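# Set red cube beside the right-hand blue cube

## Task

Place the red cube on the table next to whichever blue cube is farther toward the robot's right (the -y side), so that it ends closer to that blue cube than to the other one. That right-hand blue cube must stay on the table and finish no more than 15 mm from its starting spot. When done, neither hand may be touching any cube.

## Robot and tools

Robot: two arms, left_arm (on the +y side) and right_arm (on the -y side), each ending in a five-finger hand. right_arm has a right hand, left_arm a mirrored left hand. Base poses in the scene frame: left_arm (-0.027, +0.339, -0.002) m, quat_wxyz (+1.000, 0, 0, +0.030); right_arm (+0.019, -0.339, -0.001) m, quat_wxyz (+1.000, 0, 0, +0.020). A post stands behind the arms. Loose objects may occasionally get nudged by outside pushes.

Frames: the scene frame has its origin at table-top height midway between the nominal bases, +x out over the table, +z up, +y toward left_arm. Robot's right means -y. Fixed cameras and the table use the scene frame. Each arm's reported hand pose and all its offsets use that arm's own base frame and axes; rotations turn about the Hand target's position.

Hand point: a point fixed to the palm, 0.15 m out from the wrist face along the fingers. Its +z runs along straight fingers (which reach 0.06 to 0.07 m past it), +y points out of the palm, and +x points across the palm away from the thumb on the right hand (toward the thumb on the left hand). A wrist bracket on the little-finger side can collide with things. Arms track commands loosely; resting 1 to 3 cm (sometimes 5 cm) off, usually low, is normal and does not mean contact. Each step, commanded orientation is clipped to within 40 degrees of the measured one.

A row: exactly 28 numbers, each in [-1, 1], always covering both arms. Order: left dx, dy, dz, rx, ry, rz; left thumb_turn, thumb_bend, index, middle, ring, little, force_limit, speed; then the same 14 for the right arm. dx..rz are an offset (not a pose) from that arm's Hand target as it stood when the action began; every row of one action counts from that same start, and the next action starts from the new Hand target. Scale: 1.0 equals 0.6 m of travel or 180 degrees; rx, ry, rz form one rotation vector. Six zeros means no new pose request for that arm. Finger numbers are absolute targets: -1 open/straight, +1 closed; thumb_turn +1 puts the thumb opposite the fingers. force_limit maps -1..+1 to about 0..10 N at the fingertip (0..15 N for the two thumb motors). speed rises from near 0 at -1 to full at +0.48 and above; a full stroke takes 0.49 s. There is no 'unchanged' value for a hand: resend the last hand numbers you actually sent (or, if none yet, its hand_measured plus hand_force_limit and hand_speed). For a soft grip, close with speed -0.94 or below. A fully turned thumb plus fingers holds things roughly 0.035 to 0.065 m thick.

Tools:
- execute_actions(actions, cameras): actions is a list of actions; each action is a list of 1 to 15 rows, one per 1/30 s step; a short action repeats its final row to step 15. An empty list returns state plus camera images.
- move(target, speed, blend, blocking, cameras): target is one 28-number row or a list of up to 15 rows; every row's pose part is an offset from the Hand targets at the move's start, not from the previous row. speed is m/s per arm path (0.002 to 4.3, default 0.25; turns limited to twice that in rad/s), one value or one per target. blend in m rounds corners at intermediate targets (0 means stop at each). Paths are straight, ignore obstacles and the other arm, and are capped at 10 s. blocking=false returns after about 0.5 s while motion continues.
- wait(seconds): 0 to 3600; lets time pass with no new command; may return early when a move finishes.
- stop(): brakes the running move.
- zoom_image(camera, region): camera is cam_high or cam_low; region [x0, y0, x1, y1] in image pixels, at most 504 by 504.
- show_instructions(): shows the reference images.
- finished_scene(scene): ends the scene (scene is 1, optional); irreversible.

Cameras: cam_high and cam_low, both 896x504, fixed, in the scene frame.

Results: end_effector_position (m) and end_effector_quat_wxyz per arm in its base frame; Hand target (the last commanded pose after clipping, which the next offset counts from); joint positions, velocities and torques; hand_measured, hand_stopped_by (moving, target, force, stalled, fault) and hand_load_n (positive when the finger is pushed open; a lost grip shows as load near 0), all six values in motor order; hand_force_limit and hand_speed echo settings. A move adds a 'move:' line saying how it ended (done, off_target, moving, held, fault) and which limits acted. Motor heat lines warn near 85 °C; at 100 °C that arm goes limp for 30 to 60 s.

Avoid: dropping the red cube even a few mm, releasing it while moving, fast impacts, hard pushes into the table or cubes, shoving the right-hand blue cube more than 15 mm, anything leaving the table, and any contact or grip between the two hands. A blocked arm keeps pressing until you command it back past its hand point. Lower slowly, open gently, and lift both hands clear before finishing.

Each tool is called after "Call:" as a command line: name --argument value for each argument, lists and objects as JSON in quotes; but a table of rows of numbers goes row by row, as --pt "numbers of a row", without its own name.

Reference images:

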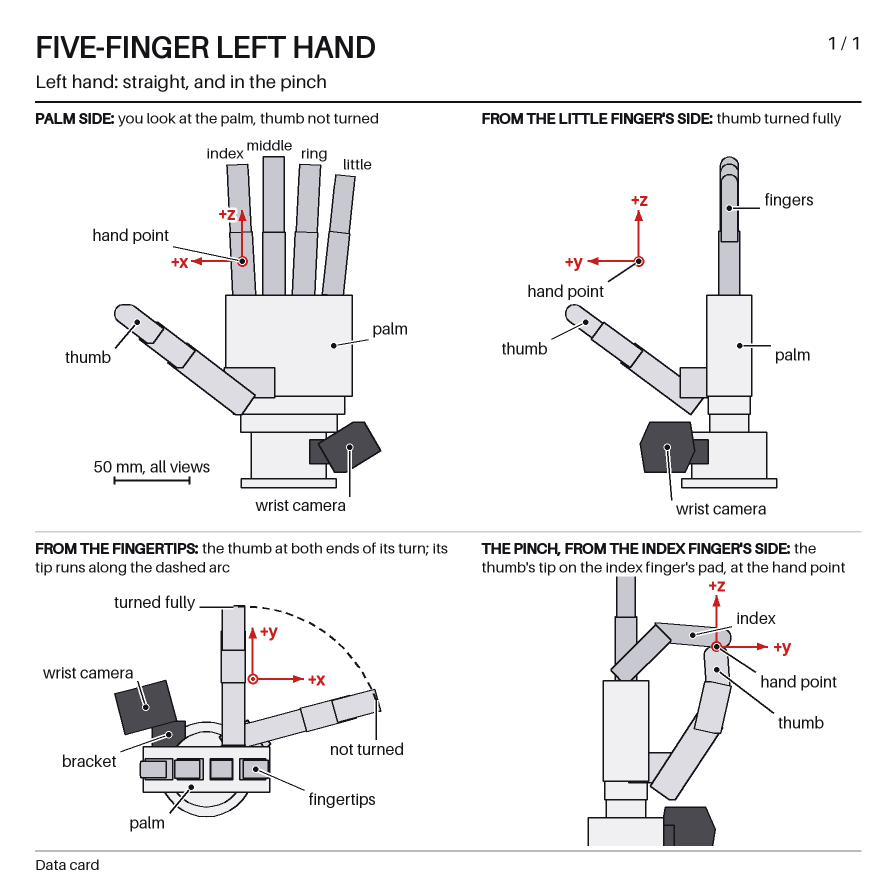

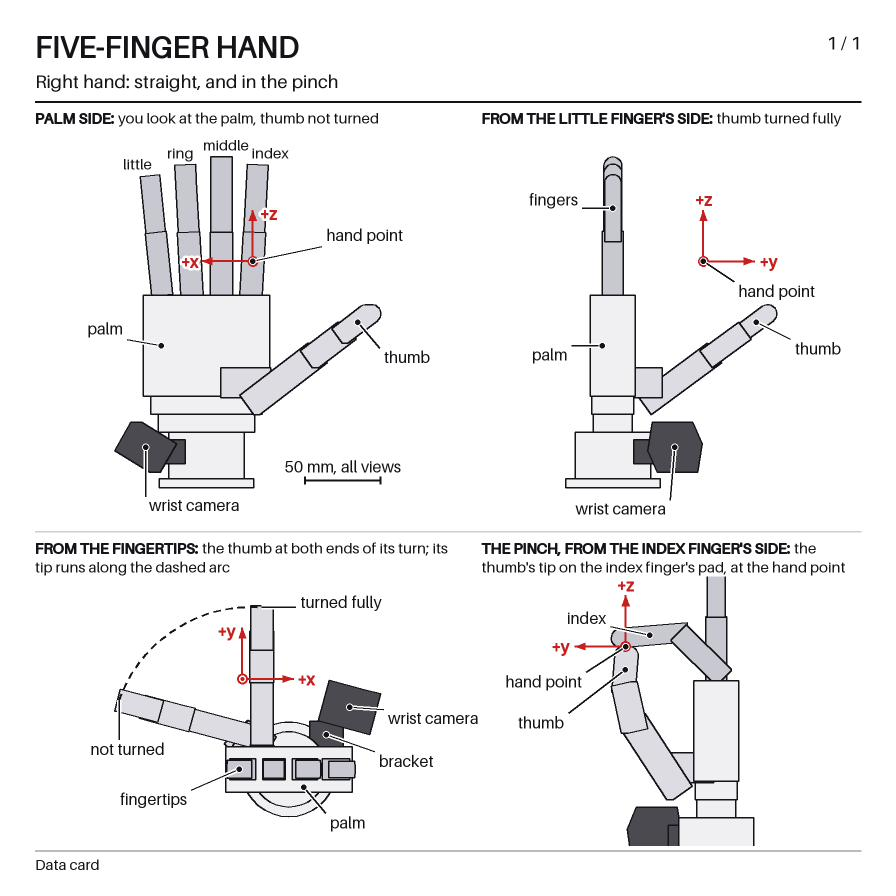

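## Session

Call:
execute_actions --actions '[]'

Scene clock: 0.00 s.
left_arm: end_effector_position=(+0.4057, -0.2075, +0.1566) hand_measured=(-1.000, -1.000, -1.000, -1.000, -1.000, -1.000) hand_load_n=(+0.0, +0.0, +0.0, +0.0, +0.0, +0.0) hand_stopped_by=(target, target, target, target, target, target) hand_force_limit=0.00 hand_speed=-0.80 end_effector_quat_wxyz=(+0.329, -0.123, +0.936, -0.034) | right_arm: end_effector_position=(+0.4048, +0.1446, +0.2508) hand_measured=(-1.000, -1.000, -1.000, -1.000, -1.000, -1.000) hand_load_n=(+0.0, +0.0, +0.0, +0.0, +0.0, +0.0) hand_stopped_by=(target, target, target, target, target, target) hand_force_limit=0.00 hand_speed=-0.80 end_effector_quat_wxyz=(-0.228, +0.855, +0.024, +0.464)
Joint positions: left_arm=[-0.683 1.366 1.057 -0.718 -0.42 0.744] | right_arm=[0.42 0.883 0.768 -0.37 -0.057 -1.173]
Joint velocities: within noise
Joint torques (N m): no reading
Motor temperatures (°C): left_arm=[30 32 34 31 32 34] | right_arm=[31 33 35 36 35 33]
Heat: left arm: hottest elbow 34 °C; right arm: hottest wrist pitch 36 °C.
Hand target: left_arm +0.4114, -0.2122, +0.1637; +0.335, -0.125, +0.933, -0.040 | right_arm +0.4103, +0.1471, +0.2665; -0.232, +0.848, +0.024, +0.476

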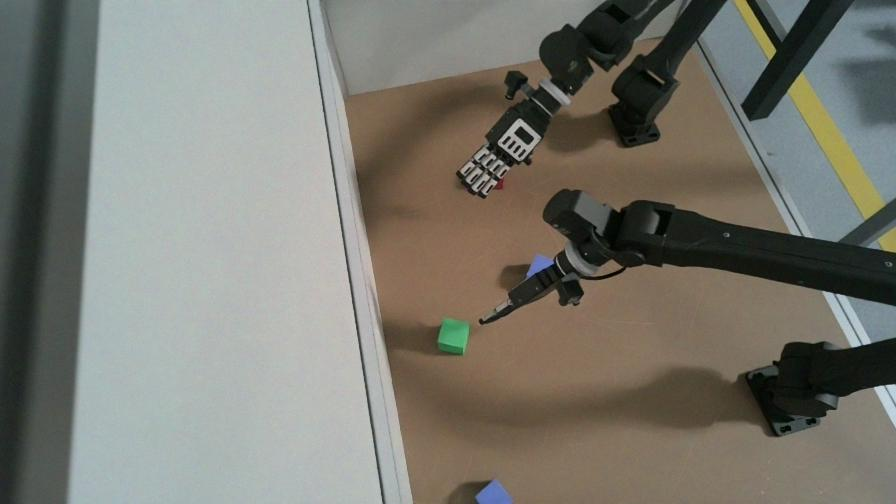

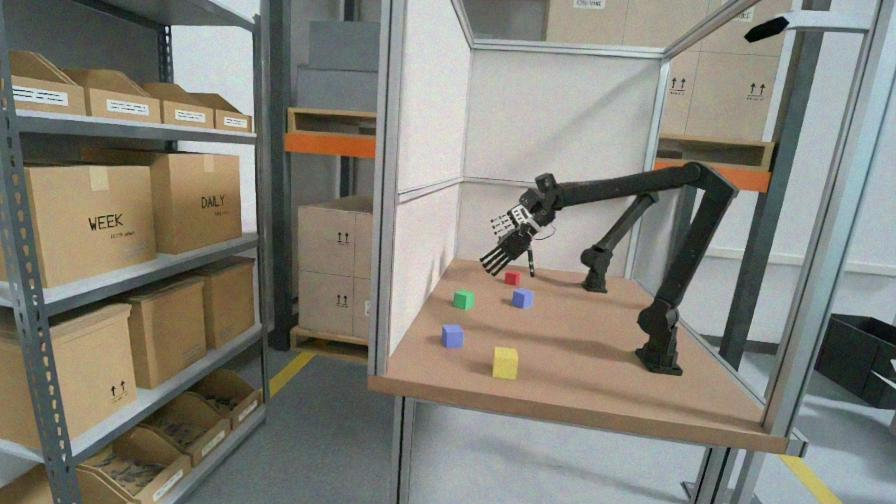

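Call:
zoom_image --camera "cam_high" --region '[440, 140, 640, 340]'

Call:
zoom_image --camera "cam_low" --region '[400, 220, 640, 400]'

Scaled by 2.520.

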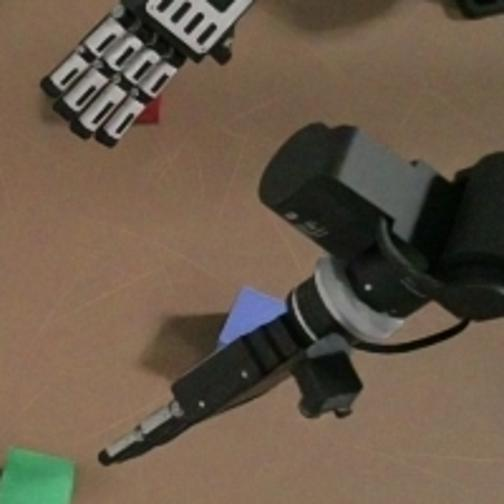

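Scaled by 2.100.

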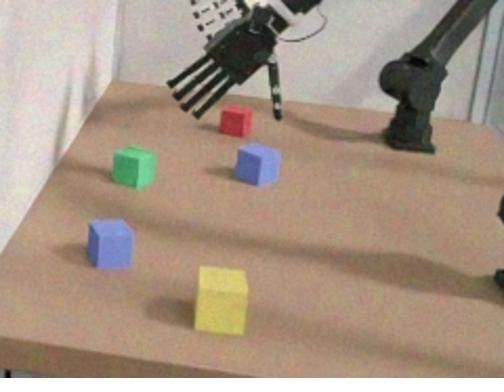

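Call:
move --target '[0, 0.42, 0.12, 0,0,0, -1,-1,-1,-1,-1,-1,0,-0.8, -0.2,0,0.1,0,0,0,-1,-1,-1,-1,-1,-1,0,-0.8]' --cameras '["all"]'

Scene clock: 2.73 s.
left_arm: end_effector_position=(+0.4096, +0.0369, +0.2274) hand_measured=(-1.000, -1.000, -1.000, -1.000, -1.000, -1.000) hand_load_n=(+0.0, +0.0, +0.0, +0.0, +0.0, +0.0) hand_stopped_by=(target, target, target, target, target, target) hand_force_limit=0.00 hand_speed=-0.80 end_effector_quat_wxyz=(+0.331, -0.127, +0.934, -0.041) | right_arm: end_effector_position=(+0.2918, +0.1420, +0.3007) hand_measured=(-1.000, -1.000, -1.000, -1.000, -1.000, -1.000) hand_load_n=(+0.0, +0.0, +0.0, +0.0, +0.0, +0.0) hand_stopped_by=(target, target, target, target, target, target) hand_force_limit=0.00 hand_speed=-0.80 end_effector_quat_wxyz=(-0.217, +0.858, +0.028, +0.465)
Joint positions: left_arm=[-0.043 1.061 0.983 -0.814 -0.034 1.27] | right_arm=[0.681 0.584 0.79 -0.709 0.186 -1.064]
Joint torques (N m): left_arm=[-0.73 -6.71 9.55 1.51 0.15 0.06] | right_arm=[0.26 0.21 15.04 1.55 0.23 0.07]
Heat: left arm: hottest elbow 34 °C; right arm: hottest elbow 36 °C.
Hand target: left_arm +0.4114, +0.0397, +0.2357; +0.335, -0.125, +0.933, -0.040 | right_arm +0.2903, +0.1470, +0.3267; -0.232, +0.848, +0.024, +0.476
Off the commanded pose: left_arm 0.009 m, 1 deg | right_arm 0.026 m, 2 deg.
move: off_target (right_arm)

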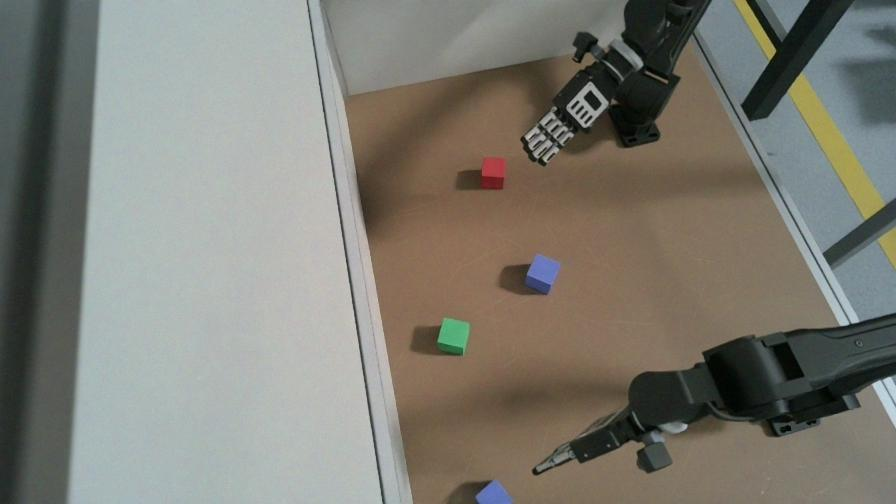

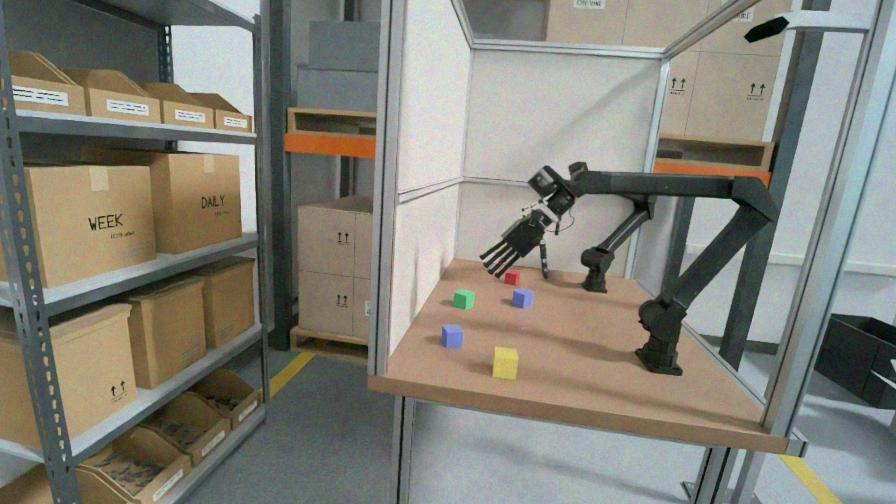

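Call:
zoom_image --camera "cam_high" --region '[430, 130, 630, 330]'

Call:
zoom_image --camera "cam_low" --region '[440, 240, 560, 330]'

Scaled by 2.520.

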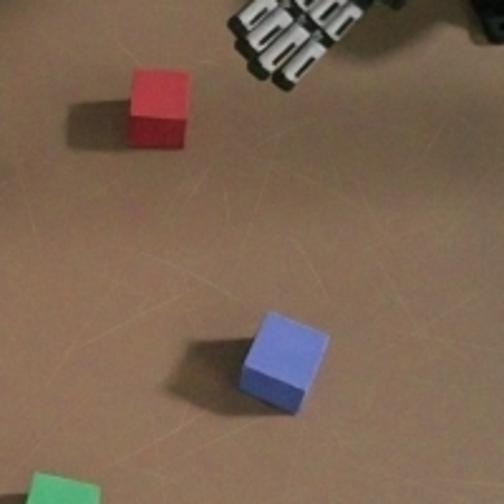

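Scaled by 4.200.

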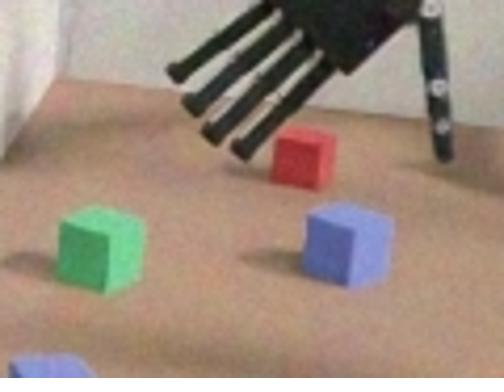

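Call:
move --target '[0,0,0,0,0,0,-1,-1,-1,-1,-1,-1,0,-0.8, 0.065,-0.357,-0.128,-0.167,0.2553,0.0061,-1,-1,-1,-1,-1,-1,0,-0.8]' --cameras '["all"]'

Scene clock: 9.70 s.
left_arm: end_effector_position=(+0.4096, +0.0371, +0.2274) hand_measured=(-1.000, -1.000, -1.000, -1.000, -1.000, -1.000) hand_load_n=(+0.0, +0.0, +0.0, +0.0, +0.0, +0.0) hand_stopped_by=(target, target, target, target, target, target) hand_force_limit=0.00 hand_speed=-0.80 end_effector_quat_wxyz=(+0.331, -0.127, +0.934, -0.041) | right_arm: end_effector_position=(+0.3194, -0.0620, +0.2351) hand_measured=(-1.000, -1.000, -1.000, -1.000, -1.000, -1.000) hand_load_n=(+0.0, +0.0, +0.0, +0.0, +0.0, +0.0) hand_stopped_by=(target, target, target, target, target, target) hand_force_limit=0.00 hand_speed=-0.80 end_effector_quat_wxyz=(-0.009, +0.995, +0.059, +0.076)
Joint positions: left_arm=[-0.043 1.061 0.983 -0.814 -0.034 1.271] | right_arm=[-0.011 1.126 1.136 -1.43 -0.029 -1.698]
Joint torques (N m): left_arm=[-1.14 -6.59 9.51 1.46 0.16 0.05] | right_arm=[-1.73 -4.84 13.53 -0.05 0.16 -0.18]
Heat: left arm: hottest elbow 35 °C; right arm: hottest elbow 37 °C.
Hand target: left_arm +0.4114, +0.0399, +0.2357; +0.335, -0.125, +0.933, -0.040 | right_arm +0.3294, -0.0672, +0.2498; -0.006, +0.994, +0.060, +0.087
Off the commanded pose: left_arm 0.009 m, 1 deg | right_arm 0.019 m, 1 deg.
move: off_target (right_arm)

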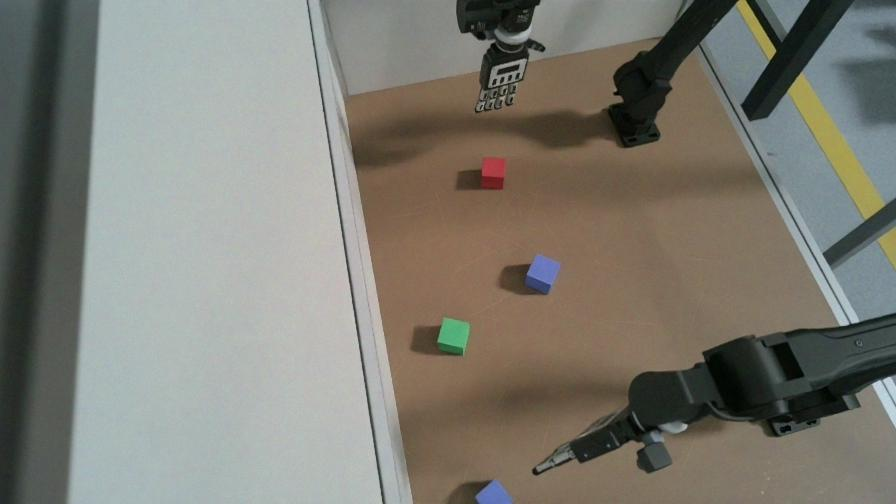

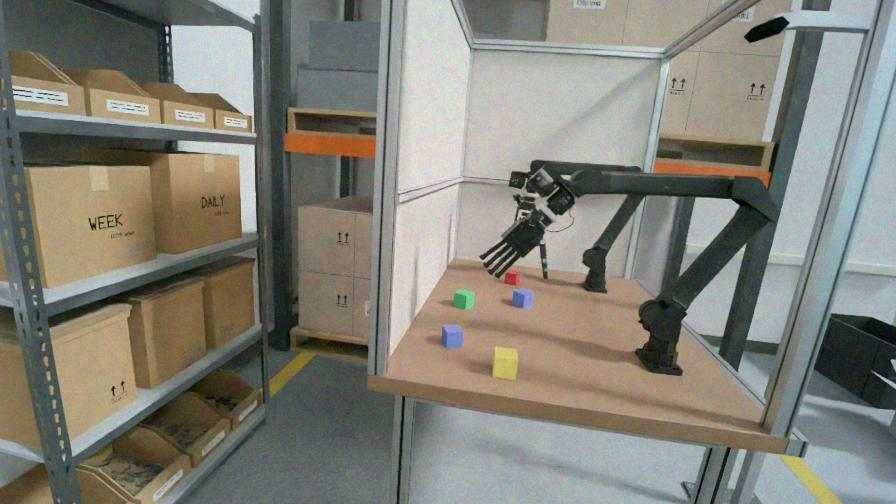

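Call:
zoom_image --camera "cam_high" --region '[420, 40, 580, 200]'

Scaled by 3.150.

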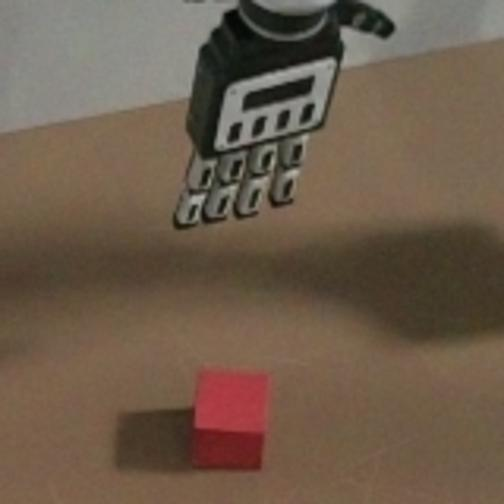

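Call:
move --target '[0,0,0.25,0,0,0,-1,-1,-1,-1,-1,-1,0,-0.8, 0.033,-0.033,-0.2163,0,0,0,-1,-1,-1,-1,-1,-1,0,-0.8]' --cameras '["all"]'

Call:
zoom_image --camera "cam_high" --region '[420, 60, 580, 220]'

Call:
zoom_image --camera "cam_low" --region '[440, 200, 580, 330]'

Scene clock: 12.90 s.
left_arm: end_effector_position=(+0.4059, +0.0373, +0.3668) hand_measured=(-1.000, -1.000, -1.000, -1.000, -1.000, -1.000) hand_load_n=(+0.0, +0.0, +0.0, +0.0, +0.0, +0.0) hand_stopped_by=(target, target, target, target, target, target) hand_force_limit=0.00 hand_speed=-0.80 end_effector_quat_wxyz=(+0.322, -0.126, +0.937, -0.039) | right_arm: end_effector_position=(+0.3438, -0.0825, +0.1223) hand_measured=(-1.000, -1.000, -1.000, -1.000, -1.000, -1.000) hand_load_n=(+0.0, +0.0, +0.0, +0.0, +0.0, +0.0) hand_stopped_by=(target, target, target, target, target, target) hand_force_limit=0.00 hand_speed=-0.80 end_effector_quat_wxyz=(-0.006, +0.995, +0.059, +0.084)
Joint positions: left_arm=[-0.043 1.102 1.386 -1.195 -0.034 1.272] | right_arm=[-0.068 1.232 0.917 -1.091 -0.032 -1.755]
Joint torques (N m): left_arm=[-1.08 -5.66 11.4 1.35 0.12 0.05] | right_arm=[-1.73 -5.89 9.66 1.16 -0.11 -0.18]
Heat: left arm: hottest elbow 36 °C; right arm: hottest elbow 38 °C.
Hand target: left_arm +0.4114, +0.0399, +0.3858; +0.335, -0.125, +0.933, -0.040 | right_arm +0.3492, -0.0869, +0.1201; -0.006, +0.994, +0.060, +0.087
Off the commanded pose: left_arm 0.020 m, 2 deg | right_arm 0.007 m, 0 deg.
move: off_target (left_arm)

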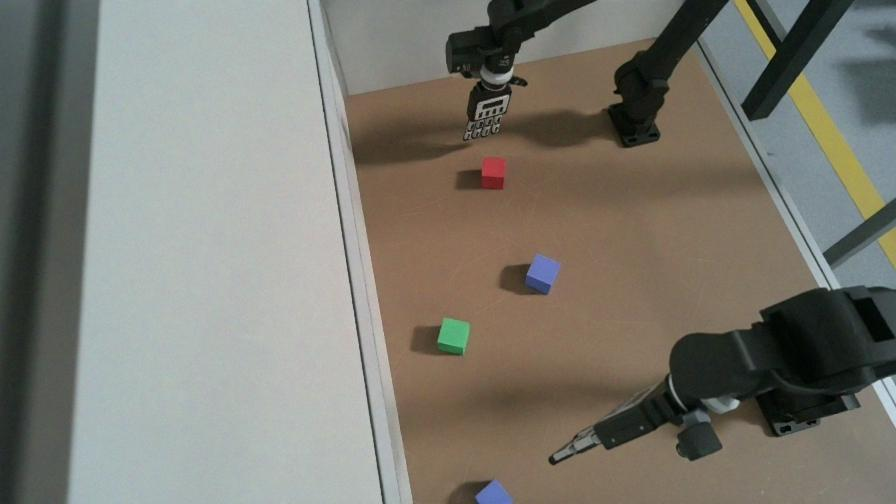

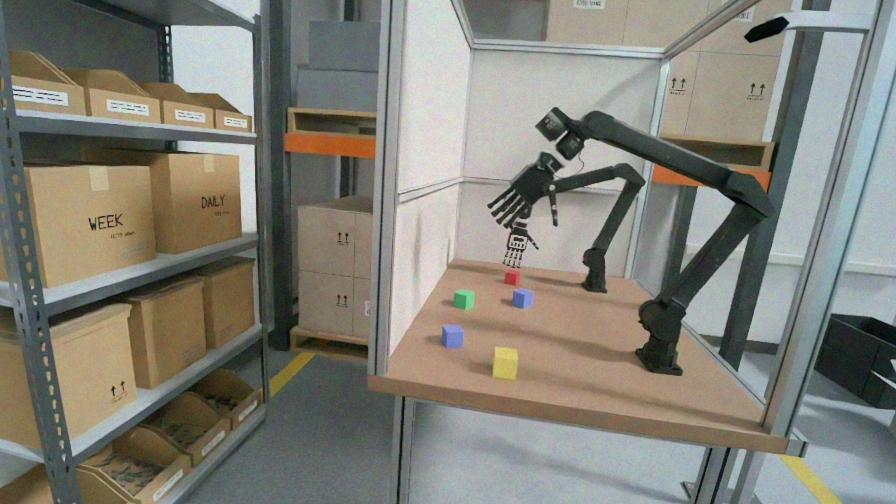

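Scaled by 3.150.

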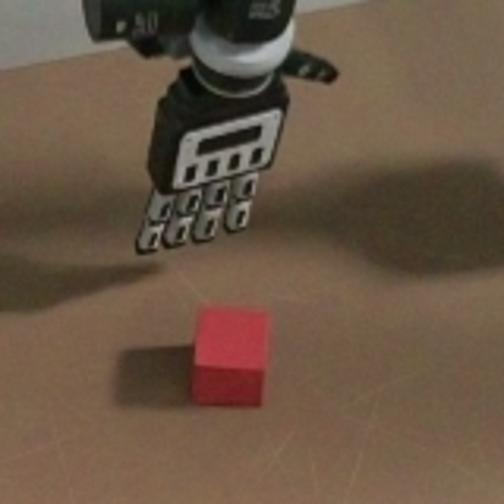

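Scaled by 3.600.

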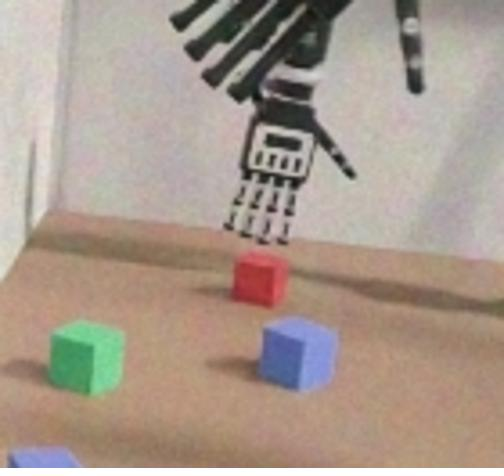

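Call:
move --pt "0 0 0 0 0 0 -1 -1 -1 -1 -1 -1 0 -0.8 0 0 -0.0567 0 0 0 -1 -1 -1 -1 -1 -1 0 -0.8" --pt "0 0 0 0 0 0 -1 -1 -1 -1 -1 -1 0 -0.8 -0.012 0.1 -0.0567 0 0 0 -1 -1 -1 -1 -1 -1 0 -0.8" --speed '[0.15,0.08]' --cameras '["all"]'

Call:
zoom_image --camera "cam_high" --region '[420, 60, 580, 220]'

Call:
zoom_image --camera "cam_low" --region '[440, 200, 580, 330]'

Scene clock: 15.67 s.
left_arm: end_effector_position=(+0.4059, +0.0373, +0.3668) hand_measured=(-1.000, -1.000, -1.000, -1.000, -1.000, -1.000) hand_load_n=(+0.0, +0.0, -0.5, -0.5, +0.0, +0.0) hand_stopped_by=(target, target, target, target, target, target) hand_force_limit=0.00 hand_speed=-0.80 end_effector_quat_wxyz=(+0.322, -0.126, +0.937, -0.039) | right_arm: end_effector_position=(+0.3381, -0.0311, +0.0833) hand_measured=(-1.000, -1.000, -1.000, -1.000, -1.000, -1.000) hand_load_n=(+0.0, +0.0, +0.0, +0.0, +0.0, +0.0) hand_stopped_by=(target, target, target, target, target, target) hand_force_limit=0.00 hand_speed=-0.80 end_effector_quat_wxyz=(-0.007, +0.995, +0.061, +0.076)
Joint positions: left_arm=[-0.043 1.102 1.386 -1.195 -0.034 1.272] | right_arm=[0.085 1.27 0.84 -0.989 -0.01 -1.607]
Joint torques (N m): left_arm=[-1.26 -5.66 11.49 1.22 0.12 0.06] | right_arm=[0.21 -7.59 8.85 1.11 0.18 0.07]
Heat: left arm: hottest elbow 37 °C; right arm: hottest elbow 38 °C.
Hand target: left_arm +0.4114, +0.0399, +0.3858; +0.335, -0.125, +0.933, -0.040 | right_arm +0.3419, -0.0269, +0.0859; -0.006, +0.994, +0.060, +0.087
Off the commanded pose: left_arm 0.020 m, 2 deg | right_arm 0.006 m, 1 deg.
move: done

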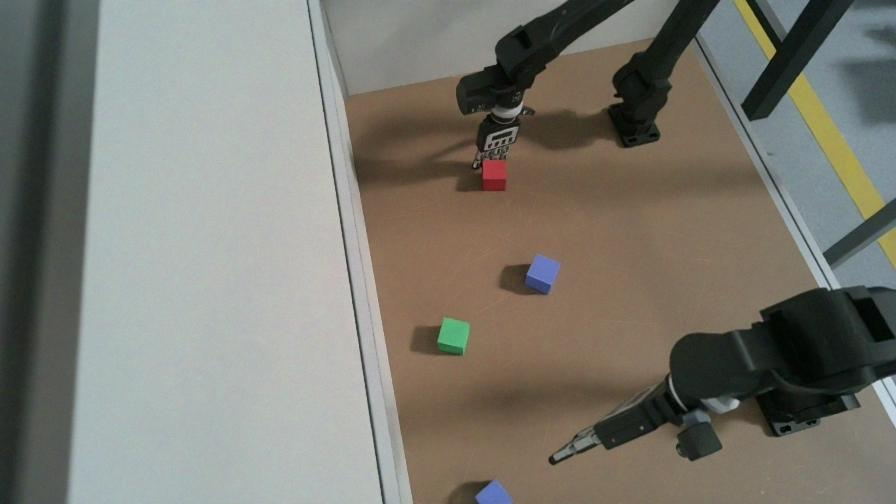

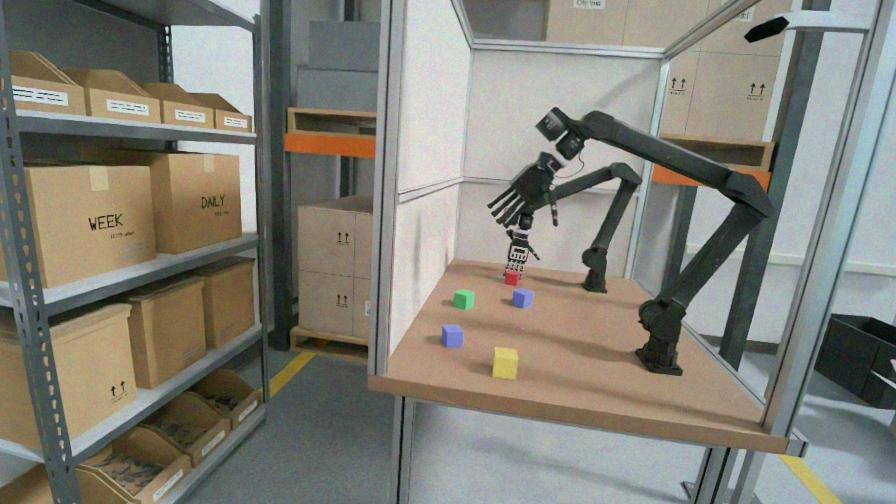

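Scaled by 3.150.

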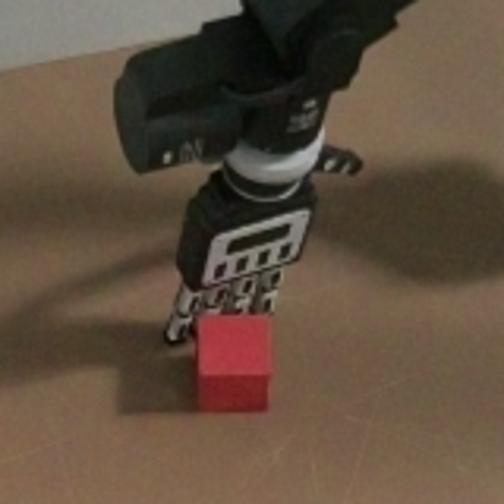

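Scaled by 3.600.

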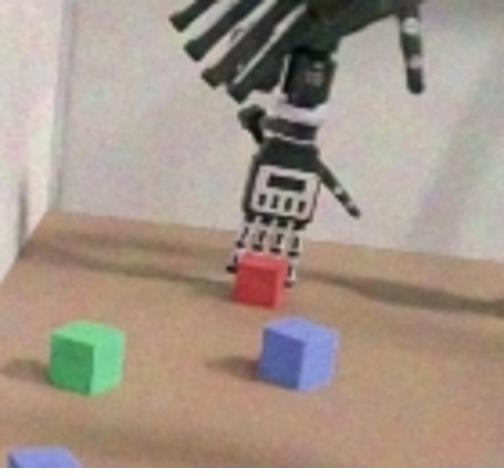

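Call:
move --target '[0,0,0,0,0,0,-1,-1,-1,-1,-1,-1,0,-0.8, -0.026,0.217,0,0,0,0,-1,-1,-1,-1,-1,-1,0,-0.8]' --speed 0.08 --cameras '["all"]'

Call:
zoom_image --camera "cam_high" --region '[440, 140, 620, 320]'

Call:
zoom_image --camera "cam_low" --region '[440, 200, 580, 330]'

Scene clock: 18.40 s.
left_arm: end_effector_position=(+0.4059, +0.0373, +0.3668) hand_measured=(-1.000, -1.000, -1.000, -1.000, -1.000, -1.000) hand_load_n=(+0.0, +0.0, +0.0, +0.0, +0.0, +0.0) hand_stopped_by=(target, target, target, target, target, target) hand_force_limit=0.00 hand_speed=-0.80 end_effector_quat_wxyz=(+0.322, -0.126, +0.937, -0.039) | right_arm: end_effector_position=(+0.3110, +0.0908, +0.0787) hand_measured=(-1.000, -1.000, -1.000, -1.000, -1.000, -1.000) hand_load_n=(-0.5, +0.0, +0.0, -0.5, +0.0, +0.0) hand_stopped_by=(target, target, target, target, target, target) hand_force_limit=0.00 hand_speed=-0.80 end_effector_quat_wxyz=(+0.000, +0.995, +0.061, +0.072)
Joint positions: left_arm=[-0.043 1.102 1.386 -1.195 -0.034 1.272] | right_arm=[0.463 1.304 0.856 -0.988 0.056 -1.234]
Joint torques (N m): left_arm=[-1.2 -5.36 11.4 1.29 0.19 0.01] | right_arm=[0.15 -5.83 12.05 0.88 0.2 0.1]
Heat: left arm: hottest elbow 37 °C; right arm: hottest elbow 38 °C.
Hand target: left_arm +0.4114, +0.0399, +0.3858; +0.335, -0.125, +0.933, -0.040 | right_arm +0.3264, +0.1034, +0.0860; -0.006, +0.994, +0.060, +0.087
Off the commanded pose: left_arm 0.020 m, 2 deg | right_arm 0.021 m, 2 deg.
move: off_target (right_arm)

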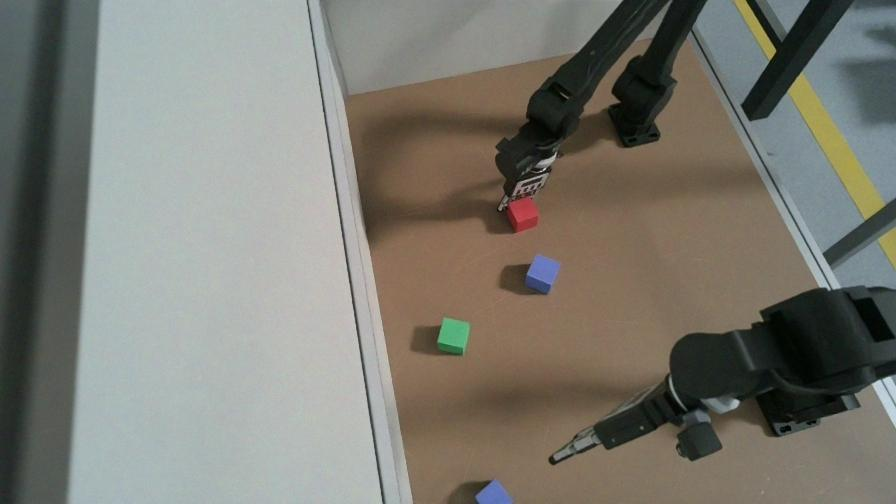

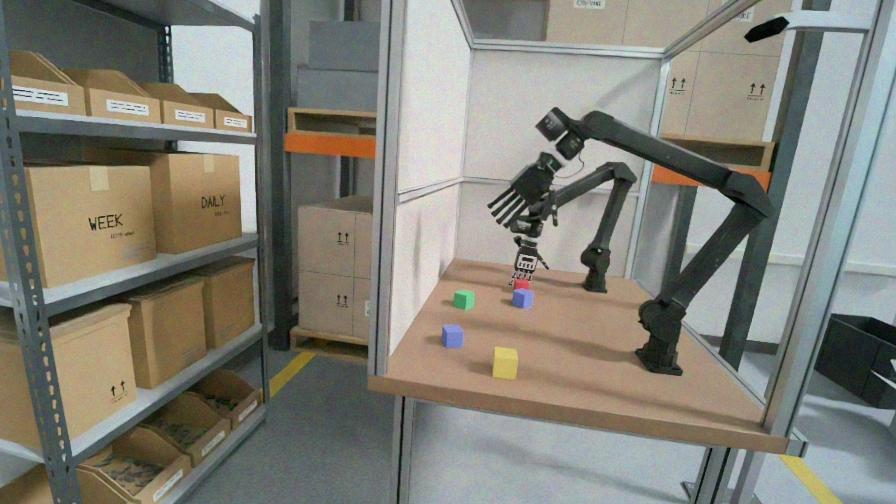

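Scaled by 2.800.

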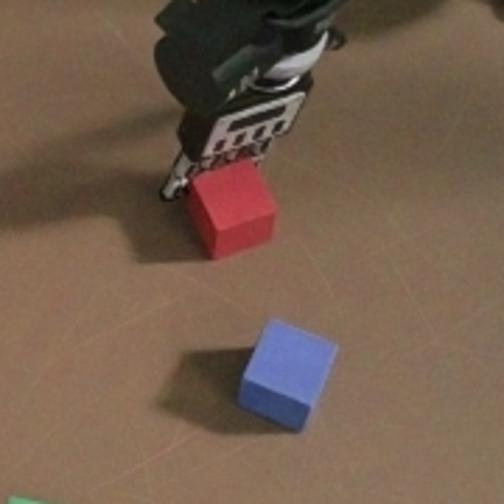

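Scaled by 3.600.

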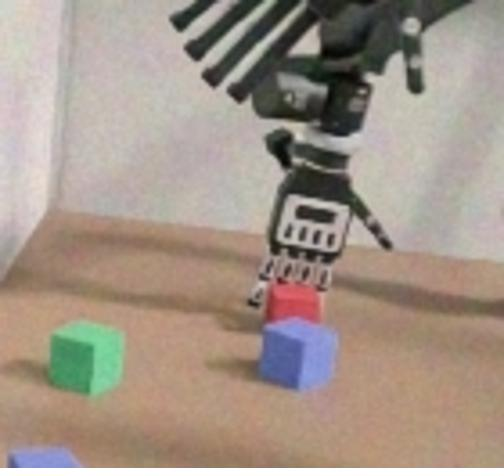

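Call:
move --target '[0,0,0,0,0,0,-1,-1,-1,-1,-1,-1,0,-0.8, -0.013,0.08,0.003,0,0,0,-1,-1,-1,-1,-1,-1,0,-0.8]' --speed 0.06 --cameras '["all"]'

Call:
zoom_image --camera "cam_high" --region '[440, 140, 620, 320]'

Call:
zoom_image --camera "cam_low" --region '[440, 200, 580, 330]'

Scene clock: 20.23 s.
left_arm: end_effector_position=(+0.4059, +0.0373, +0.3668) hand_measured=(-1.000, -1.000, -1.000, -1.000, -1.000, -1.000) hand_load_n=(+0.0, +0.0, +0.0, +0.0, +0.0, +0.0) hand_stopped_by=(target, target, target, target, target, target) hand_force_limit=0.00 hand_speed=-0.80 end_effector_quat_wxyz=(+0.322, -0.126, +0.937, -0.039) | right_arm: end_effector_position=(+0.3071, +0.1382, +0.0801) hand_measured=(-1.000, -1.000, -1.000, -1.000, -1.000, -1.000) hand_load_n=(+0.0, +0.0, +0.0, +0.0, +0.0, +0.0) hand_stopped_by=(target, target, target, target, target, target) hand_force_limit=0.00 hand_speed=-0.80 end_effector_quat_wxyz=(-0.001, +0.995, +0.061, +0.077)
Joint positions: left_arm=[-0.043 1.102 1.386 -1.195 -0.034 1.272] | right_arm=[0.587 1.353 0.905 -0.988 0.075 -1.111]
Joint torques (N m): left_arm=[-1.38 -5.89 11.54 1.43 0.13 0.07] | right_arm=[0.21 -6.53 12.11 0.39 0.23 0.12]
Heat: left arm: hottest elbow 38 °C; right arm: hottest elbow 38 °C.
Hand target: left_arm +0.4114, +0.0399, +0.3858; +0.335, -0.125, +0.933, -0.040 | right_arm +0.3186, +0.1512, +0.0878; -0.006, +0.994, +0.060, +0.087
Off the commanded pose: left_arm 0.020 m, 2 deg | right_arm 0.019 m, 1 deg.
move: off_target (right_arm)

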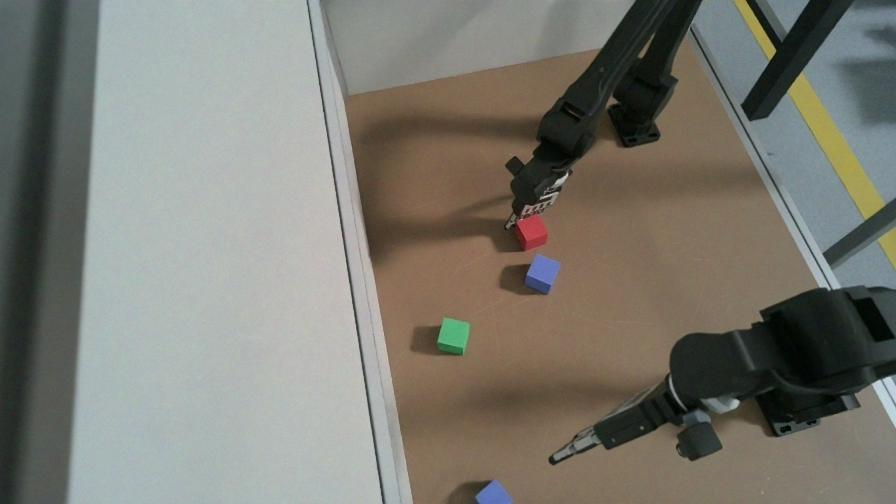

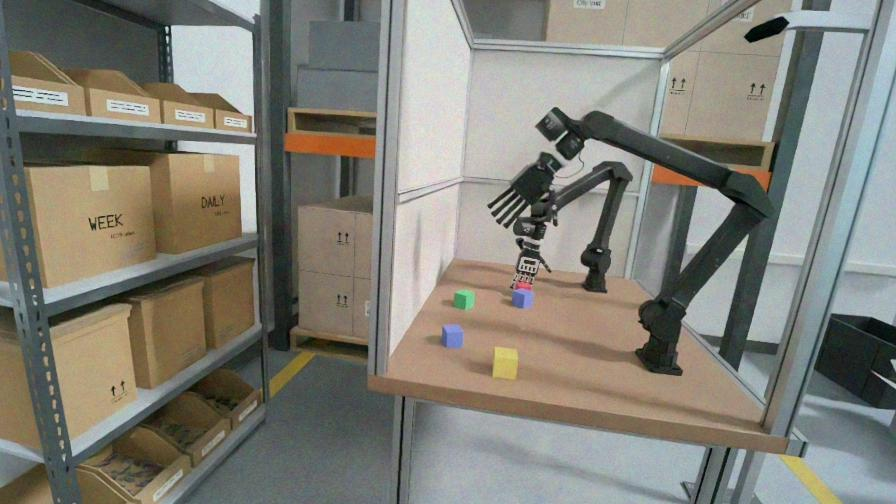

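Scaled by 2.800.

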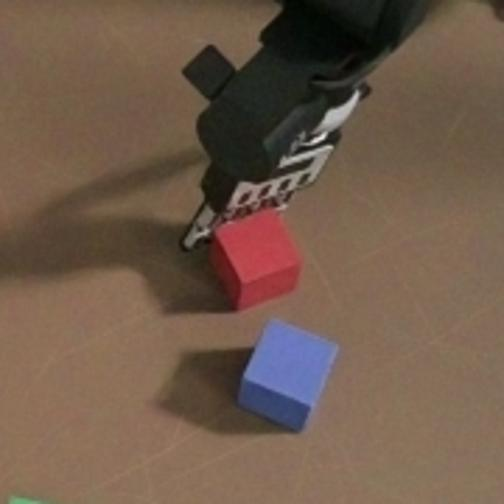

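Scaled by 3.600.

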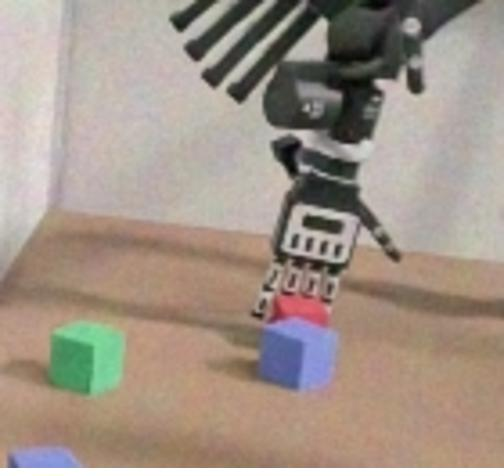

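Call:
move --target '[0,0,0,0,0,0,-1,-1,-1,-1,-1,-1,0,-0.8, 0.003,0.037,0.003,0,0,0,-1,-1,-1,-1,-1,-1,0,-0.8]' --speed 0.05 --cameras '["all"]'

Call:
zoom_image --camera "cam_high" --region '[440, 140, 620, 320]'

Call:
zoom_image --camera "cam_low" --region '[440, 200, 580, 330]'

Scene clock: 21.53 s.
left_arm: end_effector_position=(+0.4059, +0.0373, +0.3668) hand_measured=(-1.000, -1.000, -1.000, -1.000, -1.000, -1.000) hand_load_n=(+0.0, +0.0, +0.0, +0.0, +0.0, +0.0) hand_stopped_by=(target, target, target, target, target, target) hand_force_limit=0.00 hand_speed=-0.80 end_effector_quat_wxyz=(+0.322, -0.126, +0.937, -0.039) | right_arm: end_effector_position=(+0.3113, +0.1611, +0.0818) hand_measured=(-1.000, -1.000, -1.000, -1.000, -1.000, -1.000) hand_load_n=(+0.0, +0.0, +0.0, +0.0, +0.0, +0.0) hand_stopped_by=(target, target, target, target, target, target) hand_force_limit=0.00 hand_speed=-0.80 end_effector_quat_wxyz=(-0.003, +0.995, +0.061, +0.081)
Joint positions: left_arm=[-0.043 1.102 1.386 -1.195 -0.034 1.272] | right_arm=[0.632 1.388 0.945 -0.988 0.082 -1.067]
Joint torques (N m): left_arm=[-1.49 -6.42 11.47 1.36 0.14 0.05] | right_arm=[0.38 -7.3 12.22 0.01 0.24 0.09]
Heat: left arm: hottest elbow 38 °C; right arm: hottest elbow 39 °C.
Hand target: left_arm +0.4114, +0.0399, +0.3858; +0.335, -0.125, +0.933, -0.040 | right_arm +0.3203, +0.1736, +0.0896; -0.006, +0.994, +0.060, +0.087
Off the commanded pose: left_arm 0.020 m, 2 deg | right_arm 0.017 m, 1 deg.
move: off_target (right_arm)

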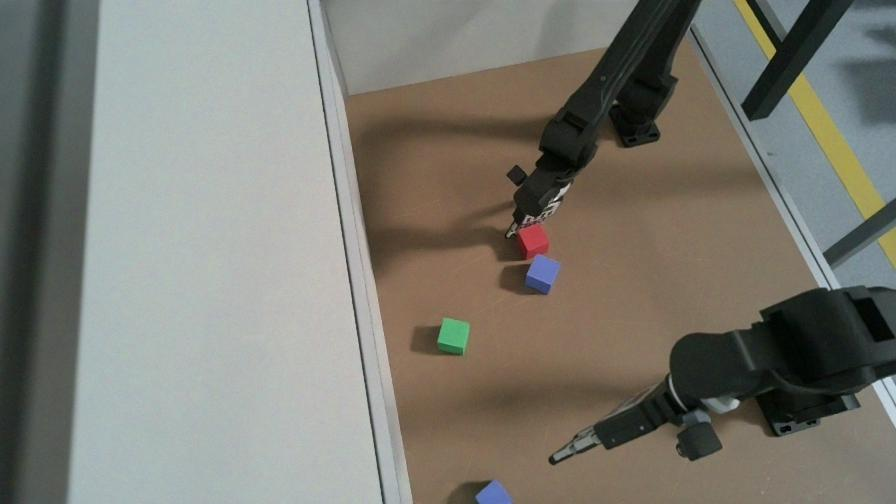

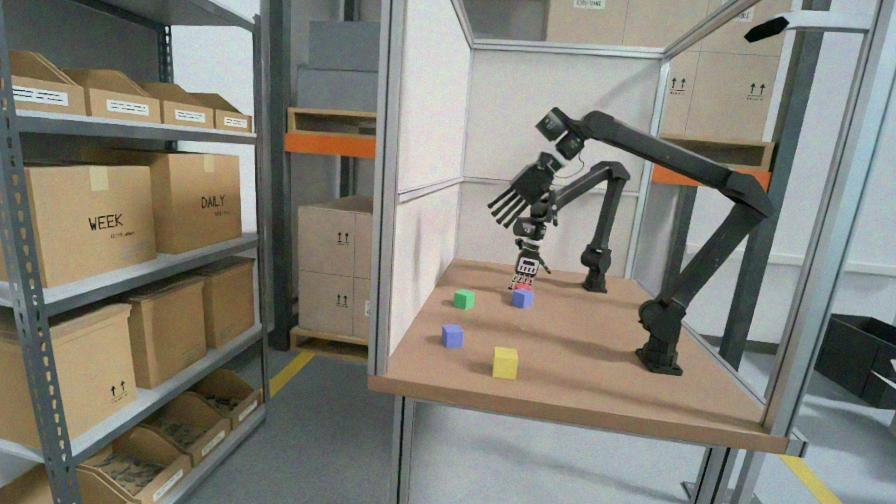

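Scaled by 2.800.

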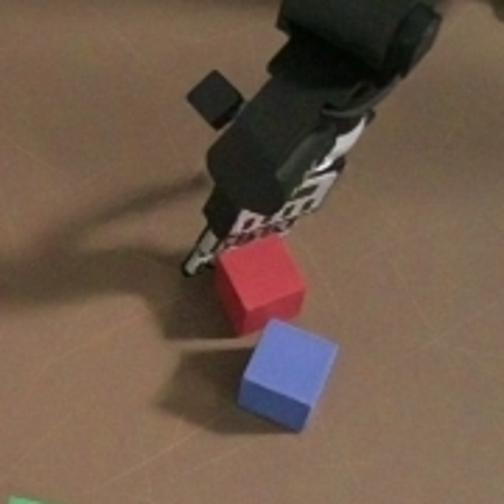

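Scaled by 3.600.

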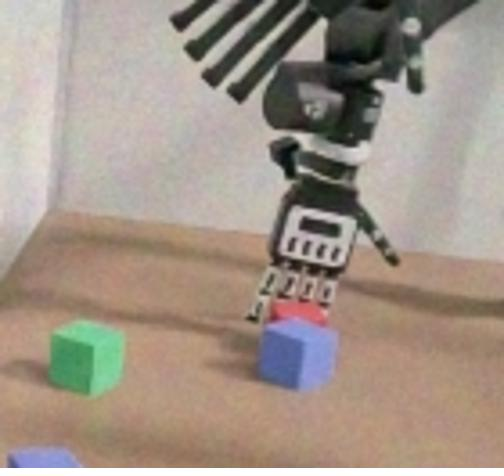

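Call:
move --pt "0 0 0 0 0 0 -1 -1 -1 -1 -1 -1 0 -0.8 0.0 -0.15 0 0 0 0 -1 -1 -1 -1 -1 -1 0 -0.8" --pt "0 0 0 0 0 0 -1 -1 -1 -1 -1 -1 0 -0.8 -0.02 -0.22 0.2 0 0 0 -1 -1 -1 -1 -1 -1 0 -0.8" --speed '[0.1,0.2]' --blend 0.02 --cameras '["all"]'

Call:
zoom_image --camera "cam_high" --region '[440, 140, 620, 320]'

Call:
zoom_image --camera "cam_low" --region '[440, 200, 580, 330]'

Scene clock: 24.17 s.
left_arm: end_effector_position=(+0.4059, +0.0373, +0.3668) hand_measured=(-1.000, -1.000, -1.000, -1.000, -1.000, -1.000) hand_load_n=(+0.0, +0.0, +0.0, +0.0, +0.5, +0.0) hand_stopped_by=(target, target, target, target, target, target) hand_force_limit=0.00 hand_speed=-0.80 end_effector_quat_wxyz=(+0.322, -0.126, +0.937, -0.039) | right_arm: end_effector_position=(+0.2978, +0.0420, +0.1936) hand_measured=(-1.000, -1.000, -1.000, -1.000, -1.000, -1.000) hand_load_n=(+0.0, -0.5, +0.0, +0.0, +0.0, +0.0) hand_stopped_by=(target, target, target, target, target, target) hand_force_limit=0.00 hand_speed=-0.80 end_effector_quat_wxyz=(-0.001, +0.996, +0.060, +0.073)
Joint positions: left_arm=[-0.043 1.102 1.386 -1.195 -0.034 1.272] | right_arm=[0.341 1.126 1.025 -1.329 0.039 -1.353]
Joint torques (N m): left_arm=[-0.73 -6.24 11.44 1.28 0.06 0.03] | right_arm=[-1.85 -5.66 13.22 -0.16 -0.05 -0.2]
Heat: left arm: hottest elbow 38 °C; right arm: hottest elbow 39 °C.
Hand target: left_arm +0.4114, +0.0399, +0.3858; +0.335, -0.125, +0.933, -0.040 | right_arm +0.3083, +0.0415, +0.2096; -0.006, +0.994, +0.060, +0.087
Off the commanded pose: left_arm 0.020 m, 2 deg | right_arm 0.019 m, 2 deg.
move: off_target (right_arm)

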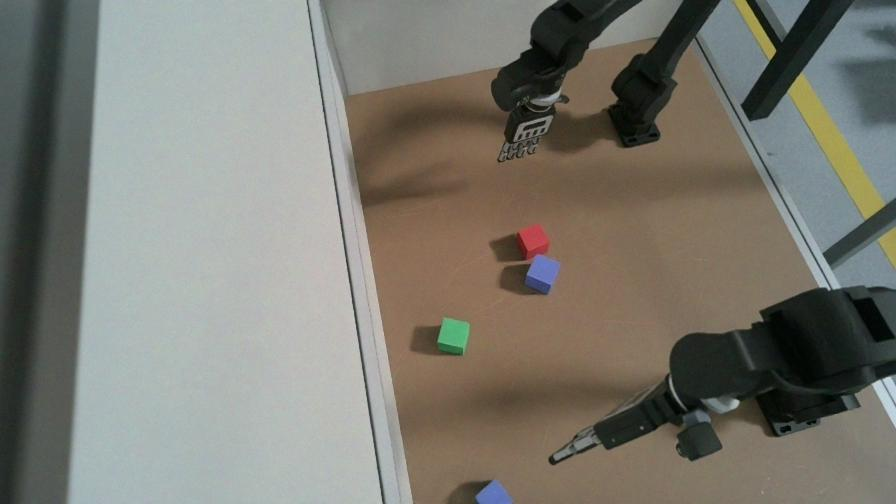

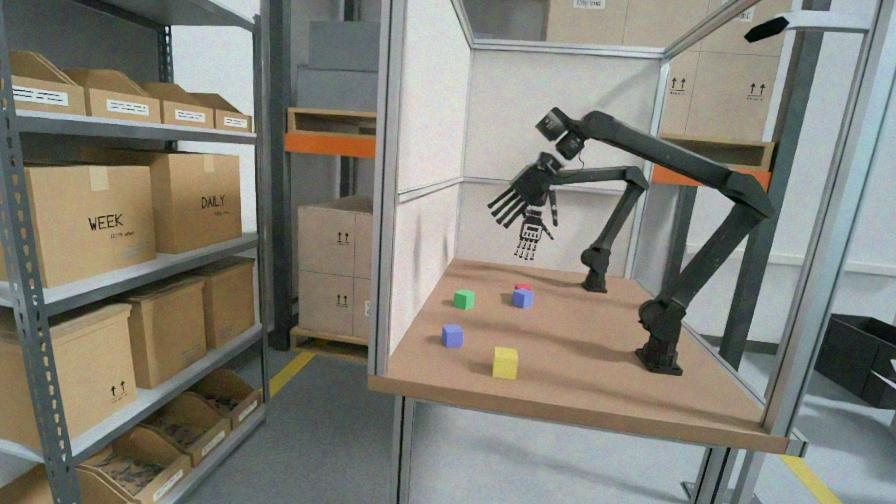

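Scaled by 2.800.

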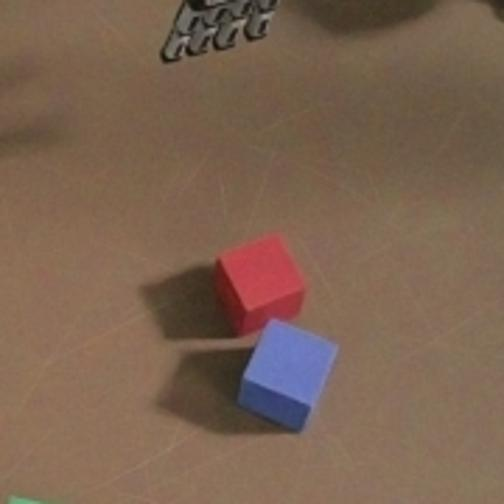

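Scaled by 3.600.

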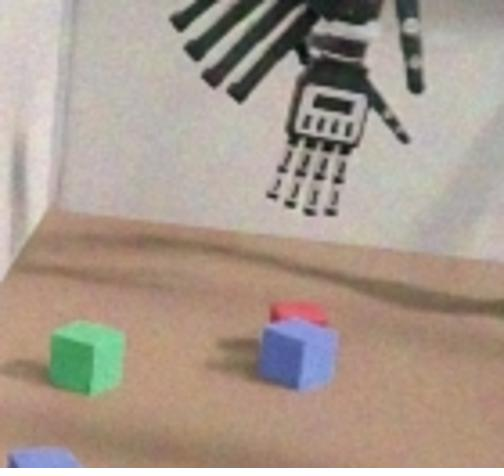

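Call:
finished_scene

The scene is finished: the task was done.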